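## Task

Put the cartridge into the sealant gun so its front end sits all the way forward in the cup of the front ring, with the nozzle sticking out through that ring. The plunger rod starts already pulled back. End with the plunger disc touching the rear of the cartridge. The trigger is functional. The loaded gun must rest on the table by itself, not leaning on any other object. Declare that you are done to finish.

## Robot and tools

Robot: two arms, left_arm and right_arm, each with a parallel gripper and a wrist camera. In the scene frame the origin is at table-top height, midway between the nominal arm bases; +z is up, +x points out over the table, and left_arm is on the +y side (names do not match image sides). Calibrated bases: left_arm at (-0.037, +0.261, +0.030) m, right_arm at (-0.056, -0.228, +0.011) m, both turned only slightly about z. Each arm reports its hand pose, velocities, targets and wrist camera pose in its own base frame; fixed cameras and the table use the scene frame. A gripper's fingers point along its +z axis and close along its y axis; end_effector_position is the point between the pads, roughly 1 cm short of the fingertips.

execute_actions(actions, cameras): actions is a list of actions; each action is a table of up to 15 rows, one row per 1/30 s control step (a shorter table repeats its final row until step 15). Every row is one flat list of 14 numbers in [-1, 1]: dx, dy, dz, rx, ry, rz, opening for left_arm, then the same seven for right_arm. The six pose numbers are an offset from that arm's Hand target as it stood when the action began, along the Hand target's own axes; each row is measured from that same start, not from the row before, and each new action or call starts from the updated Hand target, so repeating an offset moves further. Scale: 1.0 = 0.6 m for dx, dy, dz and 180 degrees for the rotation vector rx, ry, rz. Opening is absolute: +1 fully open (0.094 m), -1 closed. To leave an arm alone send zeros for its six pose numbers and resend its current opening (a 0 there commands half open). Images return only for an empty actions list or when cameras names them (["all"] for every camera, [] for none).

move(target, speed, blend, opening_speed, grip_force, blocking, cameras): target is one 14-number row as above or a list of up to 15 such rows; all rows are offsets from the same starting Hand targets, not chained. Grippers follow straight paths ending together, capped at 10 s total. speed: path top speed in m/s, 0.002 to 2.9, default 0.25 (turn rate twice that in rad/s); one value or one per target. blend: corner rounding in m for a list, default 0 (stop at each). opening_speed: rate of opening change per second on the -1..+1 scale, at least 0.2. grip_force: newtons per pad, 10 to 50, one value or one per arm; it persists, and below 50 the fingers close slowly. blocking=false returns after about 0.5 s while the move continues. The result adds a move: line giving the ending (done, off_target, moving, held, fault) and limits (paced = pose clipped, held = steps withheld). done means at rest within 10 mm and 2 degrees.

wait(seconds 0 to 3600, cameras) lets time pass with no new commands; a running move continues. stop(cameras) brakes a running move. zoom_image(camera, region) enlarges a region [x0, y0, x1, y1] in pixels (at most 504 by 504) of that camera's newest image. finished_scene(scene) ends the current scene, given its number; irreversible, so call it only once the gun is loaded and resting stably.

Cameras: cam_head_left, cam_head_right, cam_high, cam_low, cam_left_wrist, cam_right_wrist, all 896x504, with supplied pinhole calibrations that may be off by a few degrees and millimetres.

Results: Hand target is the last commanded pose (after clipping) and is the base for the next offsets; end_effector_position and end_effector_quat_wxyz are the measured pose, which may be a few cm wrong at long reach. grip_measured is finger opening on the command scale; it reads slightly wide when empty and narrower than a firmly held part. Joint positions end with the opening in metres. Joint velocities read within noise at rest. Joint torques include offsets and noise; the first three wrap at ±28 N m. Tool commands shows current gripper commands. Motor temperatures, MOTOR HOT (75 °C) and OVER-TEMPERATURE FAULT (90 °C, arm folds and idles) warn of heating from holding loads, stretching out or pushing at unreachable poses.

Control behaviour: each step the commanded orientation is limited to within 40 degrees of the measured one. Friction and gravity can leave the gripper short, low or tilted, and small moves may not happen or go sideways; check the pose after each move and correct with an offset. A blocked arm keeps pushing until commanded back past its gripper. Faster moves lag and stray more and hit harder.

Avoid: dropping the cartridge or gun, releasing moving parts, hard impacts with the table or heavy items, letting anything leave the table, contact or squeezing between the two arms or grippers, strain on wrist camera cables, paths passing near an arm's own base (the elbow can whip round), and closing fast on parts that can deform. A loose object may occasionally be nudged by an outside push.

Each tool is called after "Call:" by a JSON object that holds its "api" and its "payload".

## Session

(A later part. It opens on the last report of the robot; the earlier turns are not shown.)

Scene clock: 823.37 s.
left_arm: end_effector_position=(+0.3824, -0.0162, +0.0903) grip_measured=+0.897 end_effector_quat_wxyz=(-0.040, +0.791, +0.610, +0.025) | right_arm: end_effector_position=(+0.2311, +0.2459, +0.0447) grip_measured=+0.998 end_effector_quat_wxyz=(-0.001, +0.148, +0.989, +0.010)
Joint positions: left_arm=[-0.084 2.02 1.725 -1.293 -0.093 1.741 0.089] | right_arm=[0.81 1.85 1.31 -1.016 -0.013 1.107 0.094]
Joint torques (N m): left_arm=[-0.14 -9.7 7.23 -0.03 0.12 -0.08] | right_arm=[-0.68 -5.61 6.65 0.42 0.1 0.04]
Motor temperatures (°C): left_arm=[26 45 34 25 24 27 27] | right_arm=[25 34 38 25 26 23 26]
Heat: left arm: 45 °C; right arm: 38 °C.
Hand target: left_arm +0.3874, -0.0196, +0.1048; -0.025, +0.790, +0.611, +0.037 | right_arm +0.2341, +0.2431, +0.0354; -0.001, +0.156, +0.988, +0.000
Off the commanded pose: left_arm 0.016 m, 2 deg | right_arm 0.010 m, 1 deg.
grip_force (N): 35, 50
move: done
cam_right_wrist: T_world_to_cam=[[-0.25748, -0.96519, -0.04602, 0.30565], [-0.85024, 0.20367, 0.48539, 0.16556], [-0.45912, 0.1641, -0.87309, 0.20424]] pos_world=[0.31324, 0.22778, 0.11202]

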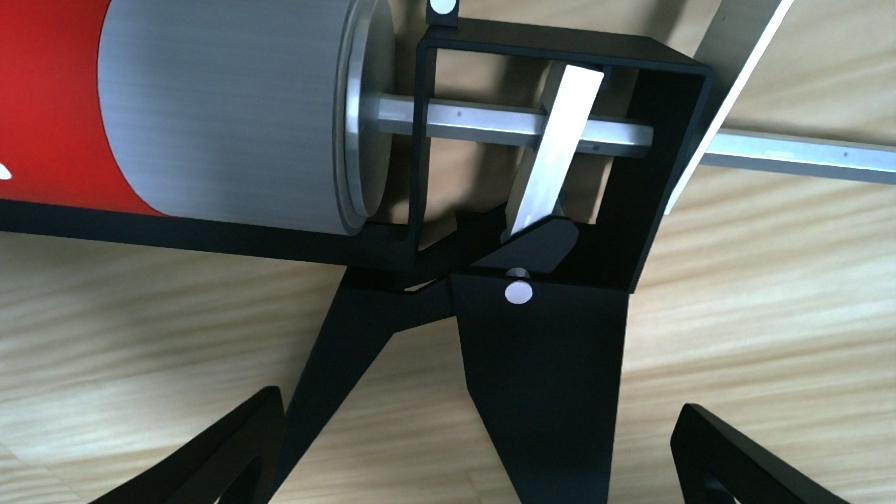

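Call:
{"api": "move", "payload": {"target": [[0, 0, 0, 0, 0, 0, 0.9, -0.004, 0.001, 0.0657, 0, 0, 0, 1.0],[0, 0, 0, 0, 0, 0, 0.9, -0.004, 0.001, 0.0657, 0, 0, 0, 0.35]], "speed": 0.08, "opening_speed": 0.4, "cameras": ["cam_right_wrist"]}}

Scene clock: 831.83 s.
left_arm: end_effector_position=(+0.3824, -0.0162, +0.0903) grip_measured=+0.897 end_effector_quat_wxyz=(-0.040, +0.791, +0.610, +0.025) | right_arm: end_effector_position=(+0.2333, +0.2561, +0.0227) grip_measured=+0.350 end_effector_quat_wxyz=(-0.006, +0.137, +0.990, +0.039)
Joint positions: left_arm=[-0.084 2.02 1.725 -1.293 -0.093 1.741 0.089] | right_arm=[0.804 1.875 1.247 -0.888 -0.056 1.08 0.063]
Joint torques (N m): left_arm=[-0.13 -9.72 7.28 -0.04 0.1 -0.06] | right_arm=[-0.61 -3.19 4.44 0.65 0.49 0.26]
Heat: left arm: 46 °C; right arm: 38 °C.
Hand target: left_arm +0.3874, -0.0196, +0.1048; -0.025, +0.790, +0.611, +0.037 | right_arm +0.2367, +0.2430, -0.0040; +0.000, +0.156, +0.988, +0.000
Off the commanded pose: left_arm 0.016 m, 2 deg | right_arm 0.030 m, 5 deg.
grip_force (N): 35, 50
move: off_target (right_arm); target 2's new opening was sent with right_arm's hand 0.028 m and 2 deg from that target
cam_right_wrist: T_world_to_cam=[[-0.23592, -0.96631, -0.10289, 0.31163], [-0.85327, 0.15532, 0.49779, 0.18886], [-0.46504, 0.20523, -0.86117, 0.17491]] pos_world=[0.31601, 0.2359, 0.08867]

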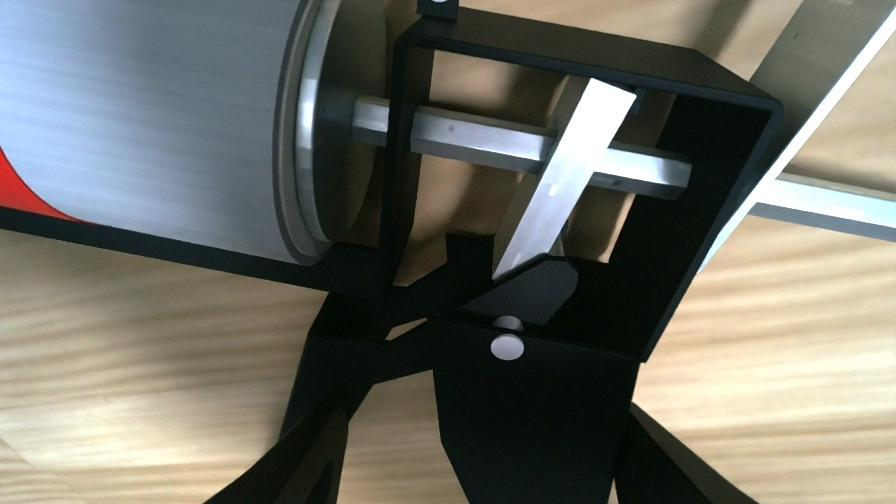

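Call:
{"api": "move", "payload": {"target": [[0, 0, 0, 0, 0, 0, 0.9, 0, 0, -0.02, 0, 0, 0, 1.0],[0, 0, 0, 0, 0, 0, 0.9, 0, 0, -0.06, 0, 0, 0, 1.0]], "speed": 0.08, "opening_speed": 0.8, "cameras": ["cam_right_wrist"]}}

Scene clock: 835.17 s.
left_arm: end_effector_position=(+0.3824, -0.0162, +0.0903) grip_measured=+0.897 end_effector_quat_wxyz=(-0.040, +0.791, +0.610, +0.025) | right_arm: end_effector_position=(+0.2318, +0.2437, +0.0298) grip_measured=+0.997 end_effector_quat_wxyz=(-0.005, +0.148, +0.989, +0.006)
Joint positions: left_arm=[-0.084 2.02 1.725 -1.293 -0.093 1.741 0.089] | right_arm=[0.803 1.874 1.279 -0.972 -0.014 1.101 0.094]
Joint torques (N m): left_arm=[-0.21 -9.68 7.21 -0.03 0.1 -0.06] | right_arm=[-0.62 -6.84 9.48 0.1 0.11 0.04]
Heat: left arm: 47 °C; right arm: 38 °C.
Hand target: left_arm +0.3874, -0.0196, +0.1048; -0.025, +0.790, +0.611, +0.037 | right_arm +0.2366, +0.2430, +0.0320; -0.001, +0.156, +0.988, +0.000
Off the commanded pose: left_arm 0.016 m, 2 deg | right_arm 0.005 m, 1 deg.
grip_force (N): 35, 50
move: done
cam_right_wrist: T_world_to_cam=[[-0.25891, -0.96519, -0.03713, 0.30311], [-0.84577, 0.20798, 0.49134, 0.17158], [-0.46652, 0.15862, -0.87017, 0.19489]] pos_world=[0.31451, 0.22595, 0.09654]

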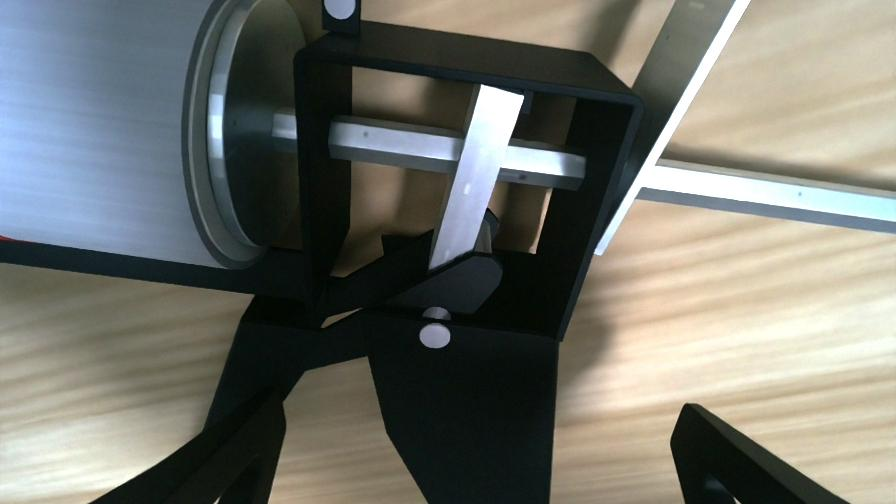

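Call:
{"api": "move", "payload": {"target": [[0, 0, 0, 0, 0, 0, 0.9, 0, 0, -0.035, 0, 0, 0, 1.0],[0, 0, 0, 0, 0, 0, 0.9, 0.015, 0.0302, -0.035, 0, 0, 0.022, 1.0],[0, 0, 0, 0, 0, 0, 0.9, 0.015, 0.0302, 0.01, 0, 0, 0.022, 1.0]], "speed": 0.1, "blend": [0.005, 0.005, 0], "cameras": ["cam_right_wrist"]}}

Scene clock: 848.83 s.
left_arm: end_effector_position=(+0.3824, -0.0162, +0.0903) grip_measured=+0.897 end_effector_quat_wxyz=(-0.040, +0.791, +0.610, +0.025) | right_arm: end_effector_position=(+0.2338, +0.2630, +0.0358) grip_measured=+0.997 end_effector_quat_wxyz=(-0.001, +0.188, +0.982, +0.010)
Joint positions: left_arm=[-0.084 2.02 1.725 -1.293 -0.093 1.741 0.089] | right_arm=[0.838 1.912 1.355 -0.998 -0.013 1.216 0.094]
Joint torques (N m): left_arm=[-0.21 -9.74 7.24 -0.04 0.1 -0.07] | right_arm=[0.4 -6.04 6.71 0.39 0.1 0.04]
Heat: left arm: 48 °C; right arm: 38 °C.
Hand target: left_arm +0.3874, -0.0196, +0.1048; -0.025, +0.790, +0.611, +0.037 | right_arm +0.2338, +0.2630, +0.0261; +0.000, +0.190, +0.982, +0.000
Off the commanded pose: left_arm 0.016 m, 2 deg | right_arm 0.010 m, 1 deg.
grip_force (N): 35, 50
move: done
cam_right_wrist: T_world_to_cam=[[-0.33503, -0.94105, -0.04676, 0.33428], [-0.83015, 0.27135, 0.48706, 0.14615], [-0.44566, 0.202, -0.87212, 0.18172]] pos_world=[0.31431, 0.23821, 0.10292]

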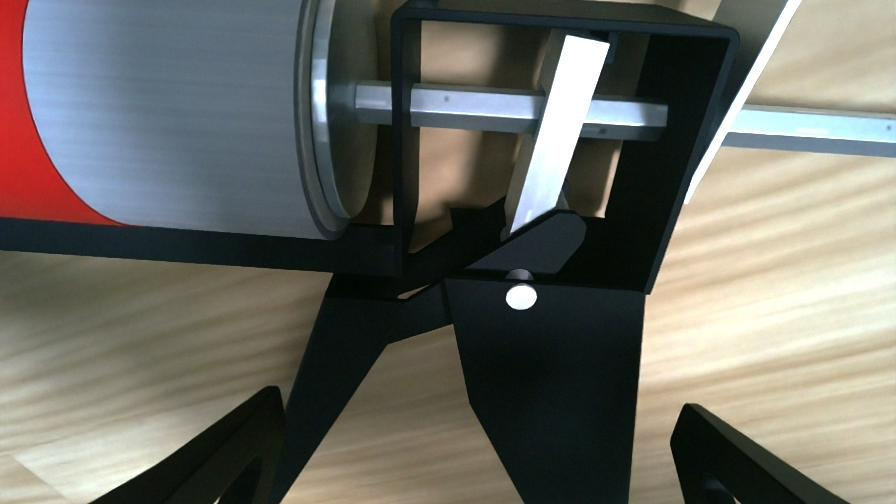

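Call:
{"api": "move", "payload": {"target": [[0, 0, 0, 0, 0, 0, 0.9, -0.005, 0.0035, 0.0, 0, 0, 0, 1.0],[0, 0, 0, 0, 0, 0, 0.9, -0.005, 0.0035, 0.05, 0, 0, 0, 1.0]], "speed": 0.05, "blend": [0.002, 0], "cameras": ["cam_right_wrist"]}}

Scene clock: 855.33 s.
left_arm: end_effector_position=(+0.3824, -0.0162, +0.0903) grip_measured=+0.897 end_effector_quat_wxyz=(-0.040, +0.791, +0.610, +0.025) | right_arm: end_effector_position=(+0.2373, +0.2669, +0.0068) grip_measured=+0.997 end_effector_quat_wxyz=(+0.000, +0.188, +0.982, +0.013)
Joint positions: left_arm=[-0.084 2.02 1.725 -1.293 -0.093 1.741 0.089] | right_arm=[0.838 1.965 1.306 -0.891 -0.013 1.216 0.094]
Joint torques (N m): left_arm=[-0.16 -9.74 7.27 -0.03 0.11 -0.07] | right_arm=[-0.12 -6.15 6.24 0.42 0.1 -0.02]
Heat: left arm: 48 °C; right arm: 38 °C.
Hand target: left_arm +0.3874, -0.0196, +0.1048; -0.025, +0.790, +0.611, +0.037 | right_arm +0.2372, +0.2637, -0.0040; -0.001, +0.190, +0.982, +0.000
Off the commanded pose: left_arm 0.016 m, 2 deg | right_arm 0.011 m, 1 deg.
grip_force (N): 35, 50
move: off_target (right_arm); blend cut to 0.0019 m at target 1
cam_right_wrist: T_world_to_cam=[[-0.33485, -0.94083, -0.052, 0.3377], [-0.83198, 0.2693, 0.48507, 0.16304], [-0.44236, 0.20569, -0.87293, 0.15551]] pos_world=[0.31752, 0.24182, 0.07422]

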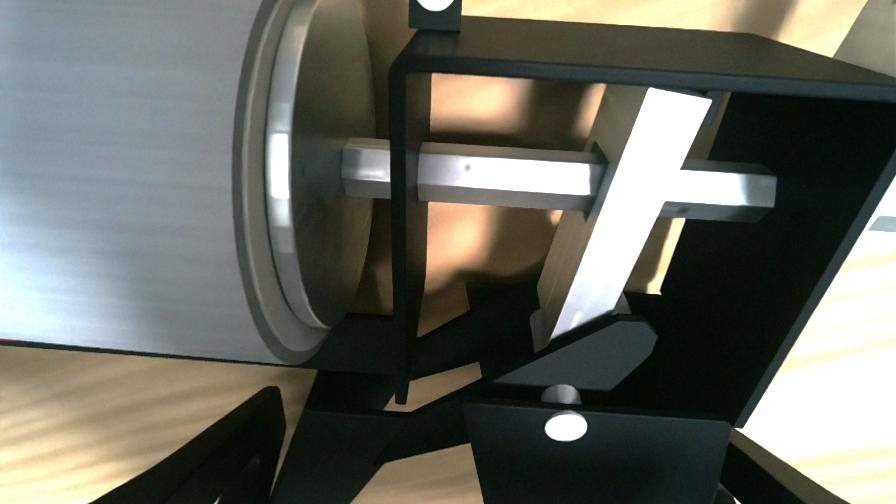

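Call:
{"api": "move", "payload": {"target": [0, 0, 0, 0, 0, 0, 0.9, 0, 0, 0, 0, 0, 0, 0.4], "speed": 0.05, "opening_speed": 0.3, "grip_force": [35, 45], "cameras": ["cam_right_wrist"]}}

Scene clock: 860.23 s.
left_arm: end_effector_position=(+0.3824, -0.0162, +0.0903) grip_measured=+0.897 end_effector_quat_wxyz=(-0.040, +0.791, +0.610, +0.025) | right_arm: end_effector_position=(+0.2364, +0.2660, +0.0062) grip_measured=+0.686 end_effector_quat_wxyz=(-0.001, +0.187, +0.982, +0.011)
Joint positions: left_arm=[-0.084 2.02 1.725 -1.293 -0.093 1.741 0.089] | right_arm=[0.838 1.965 1.303 -0.892 -0.013 1.213 0.079]
Joint torques (N m): left_arm=[-0.2 -9.66 7.23 -0.05 0.11 -0.06] | right_arm=[-0.14 -6.12 6.5 0.41 0.1 0.01]
Heat: left arm: 49 °C; right arm: 38 °C.
Hand target: left_arm +0.3874, -0.0196, +0.1048; -0.025, +0.790, +0.611, +0.037 | right_arm +0.2372, +0.2638, -0.0039; -0.001, +0.190, +0.982, +0.000
Off the commanded pose: left_arm 0.016 m, 2 deg | right_arm 0.011 m, 1 deg.
grip_force (N): 35, 45
move: done
cam_right_wrist: T_world_to_cam=[[-0.33242, -0.94189, -0.0483, 0.33618], [-0.83126, 0.26841, 0.48679, 0.16292], [-0.44554, 0.20197, -0.87218, 0.15649]] pos_world=[0.31691, 0.24131, 0.07342]

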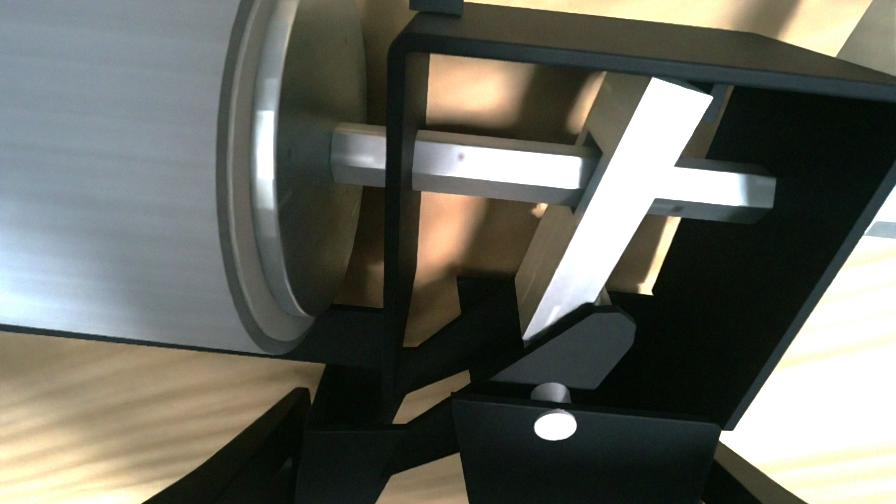

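Call:
{"api": "move", "payload": {"target": [0, 0, 0, 0, 0, 0, 0.9, 0, 0, 0, 0, 0, 0, 0.3], "speed": 0.05, "opening_speed": 0.3, "grip_force": [35, 50], "cameras": ["cam_right_wrist","cam_low"]}}

Call:
{"api": "zoom_image", "payload": {"camera": "cam_low", "region": [510, 220, 580, 270]}}

Scene clock: 863.43 s.
left_arm: end_effector_position=(+0.3824, -0.0162, +0.0903) grip_measured=+0.897 end_effector_quat_wxyz=(-0.040, +0.791, +0.610, +0.025) | right_arm: end_effector_position=(+0.2363, +0.2660, +0.0062) grip_measured=+0.678 end_effector_quat_wxyz=(-0.001, +0.187, +0.982, +0.011)
Joint positions: left_arm=[-0.084 2.02 1.725 -1.293 -0.093 1.741 0.089] | right_arm=[0.838 1.965 1.303 -0.892 -0.014 1.213 0.079]
Joint torques (N m): left_arm=[-0.18 -9.73 7.2 -0.04 0.11 -0.06] | right_arm=[-0.12 -6.17 6.56 0.4 0.11 0.01]
Heat: left arm: 49 °C; right arm: 38 °C.
Hand target: left_arm +0.3874, -0.0196, +0.1048; -0.025, +0.790, +0.611, +0.037 | right_arm +0.2372, +0.2638, -0.0039; -0.001, +0.190, +0.982, +0.000
Off the commanded pose: left_arm 0.016 m, 2 deg | right_arm 0.010 m, 1 deg.
grip_force (N): 35, 50
move: done
cam_right_wrist: T_world_to_cam=[[-0.33247, -0.94187, -0.04843, 0.33619], [-0.83112, 0.26833, 0.48707, 0.16292], [-0.44576, 0.20218, -0.87202, 0.15641]] pos_world=[0.3169, 0.24131, 0.07332]
Images, in order (width x height): cam_low 896x504, cam_right_wrist 896x504.

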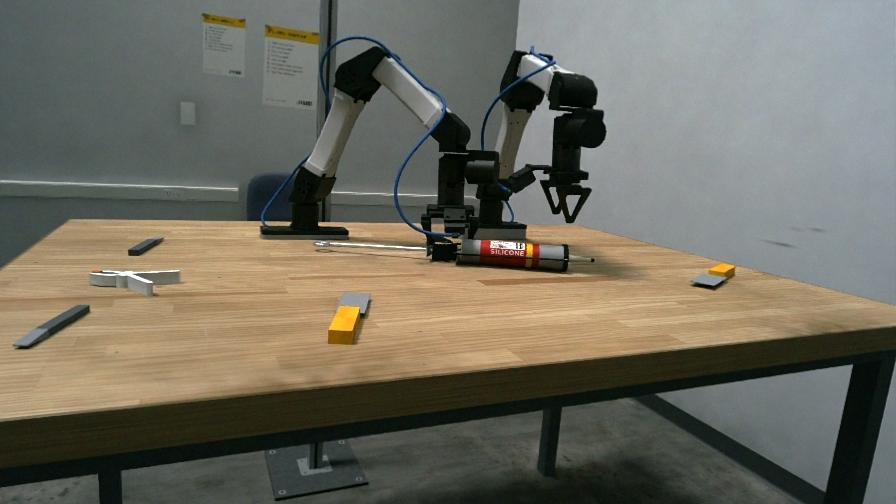

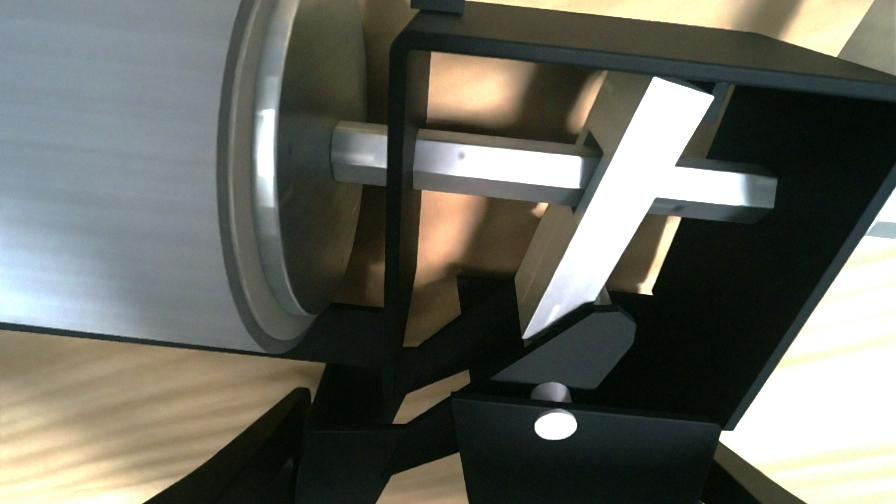

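Scaled by 7.200.

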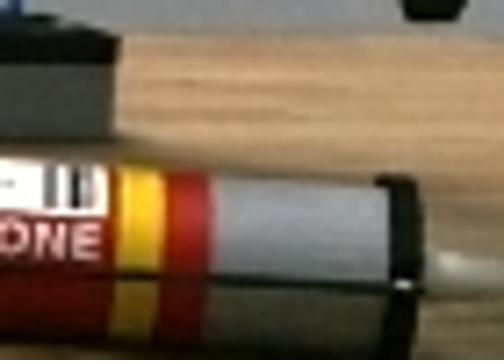

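Call:
{"api": "move", "payload": {"target": [[0, 0, 0, 0, 0, 0, 0.9, 0, 0, 0, 0, 0, 0, 1.0],[0, 0, 0, 0, 0, 0, 0.9, 0, 0, -0.19, 0, 0, 0, 1.0]], "speed": 0.12, "opening_speed": 0.8, "cameras": ["cam_right_wrist","cam_left_wrist","cam_low"]}}

Call:
{"api": "zoom_image", "payload": {"camera": "cam_right_wrist", "region": [250, 0, 550, 200]}}

Call:
{"api": "zoom_image", "payload": {"camera": "cam_low", "region": [410, 220, 610, 290]}}

Scene clock: 870.50 s.
left_arm: end_effector_position=(+0.3824, -0.0162, +0.0903) grip_measured=+0.897 end_effector_quat_wxyz=(-0.040, +0.791, +0.610, +0.025) | right_arm: end_effector_position=(+0.2348, +0.2629, +0.0959) grip_measured=+0.997 end_effector_quat_wxyz=(-0.012, +0.187, +0.982, -0.011)
Joint positions: left_arm=[-0.084 2.02 1.725 -1.293 -0.093 1.741 0.089] | right_arm=[0.838 1.913 1.599 -1.288 -0.008 1.214 0.094]
Joint torques (N m): left_arm=[-0.16 -9.74 7.21 -0.04 0.11 -0.08] | right_arm=[-0.16 -10.07 9.85 0.02 0.06 0]
Heat: left arm: 49 °C; right arm: 38 °C.
Hand target: left_arm +0.3874, -0.0196, +0.1048; -0.025, +0.790, +0.611, +0.037 | right_arm +0.2374, +0.2638, +0.1101; +0.000, +0.190, +0.982, +0.000
Off the commanded pose: left_arm 0.016 m, 2 deg | right_arm 0.014 m, 2 deg.
grip_force (N): 35, 50
move: off_target (right_arm)
cam_left_wrist: T_world_to_cam=[[-0.97411, 0.22606, 0.00381, 0.38327], [0.19087, 0.8132, 0.54979, -0.06729], [0.12119, 0.53629, -0.83529, 0.1423]] pos_world=[0.36895, -0.10824, 0.1544]
cam_right_wrist: T_world_to_cam=[[-0.33424, -0.94249, -0.002, 0.33328], [-0.81688, 0.28864, 0.49939, 0.10889], [-0.47008, 0.16855, -0.86638, 0.2486]] pos_world=[0.31721, 0.24078, 0.16167]
Images, in order (width x height): cam_low 896x504, cam_left_wrist 896x504, cam_right_wrist 896x504.

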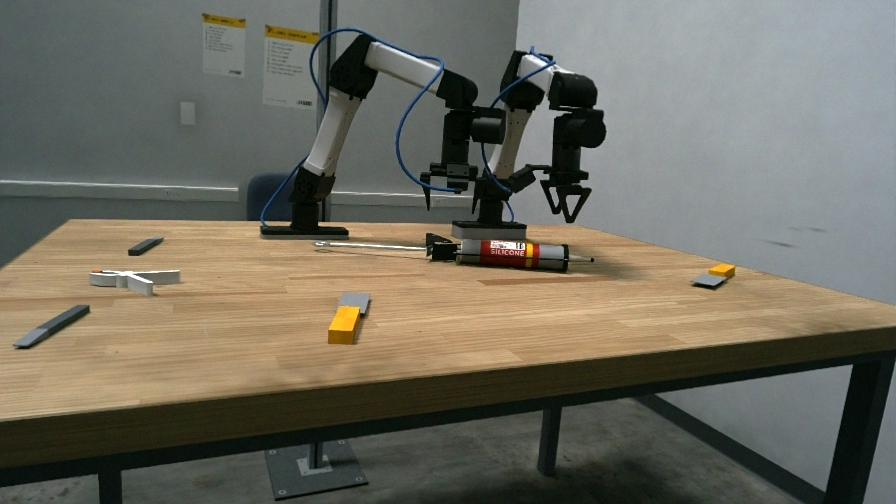

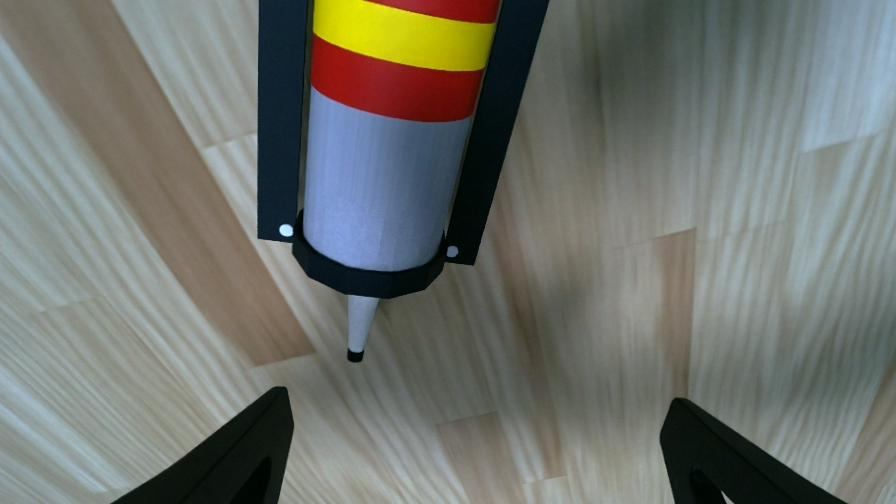

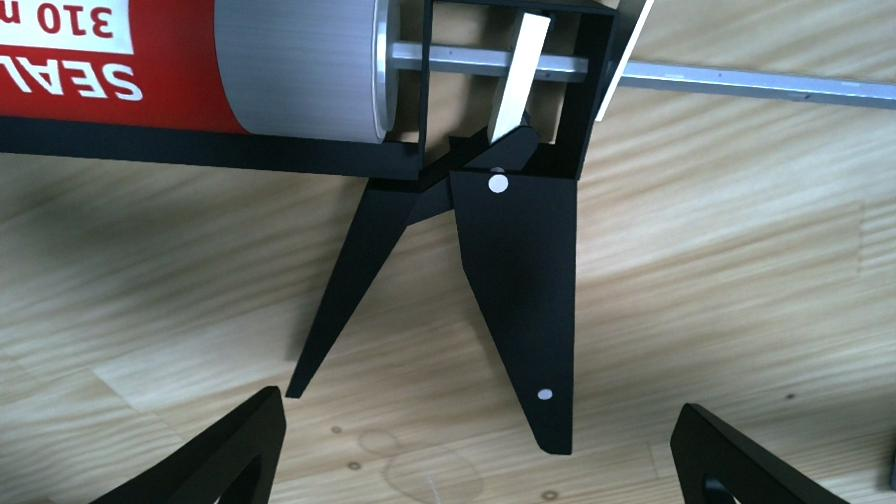

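Scaled by 1.680.

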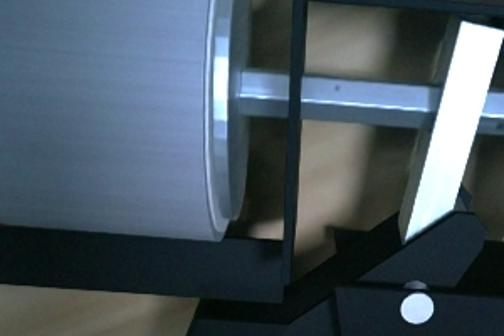

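Scaled by 2.520.

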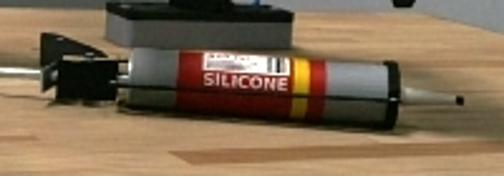

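Call:
{"api": "finished_scene", "payload": {"scene": 1}}

The scene is finished: the task was done.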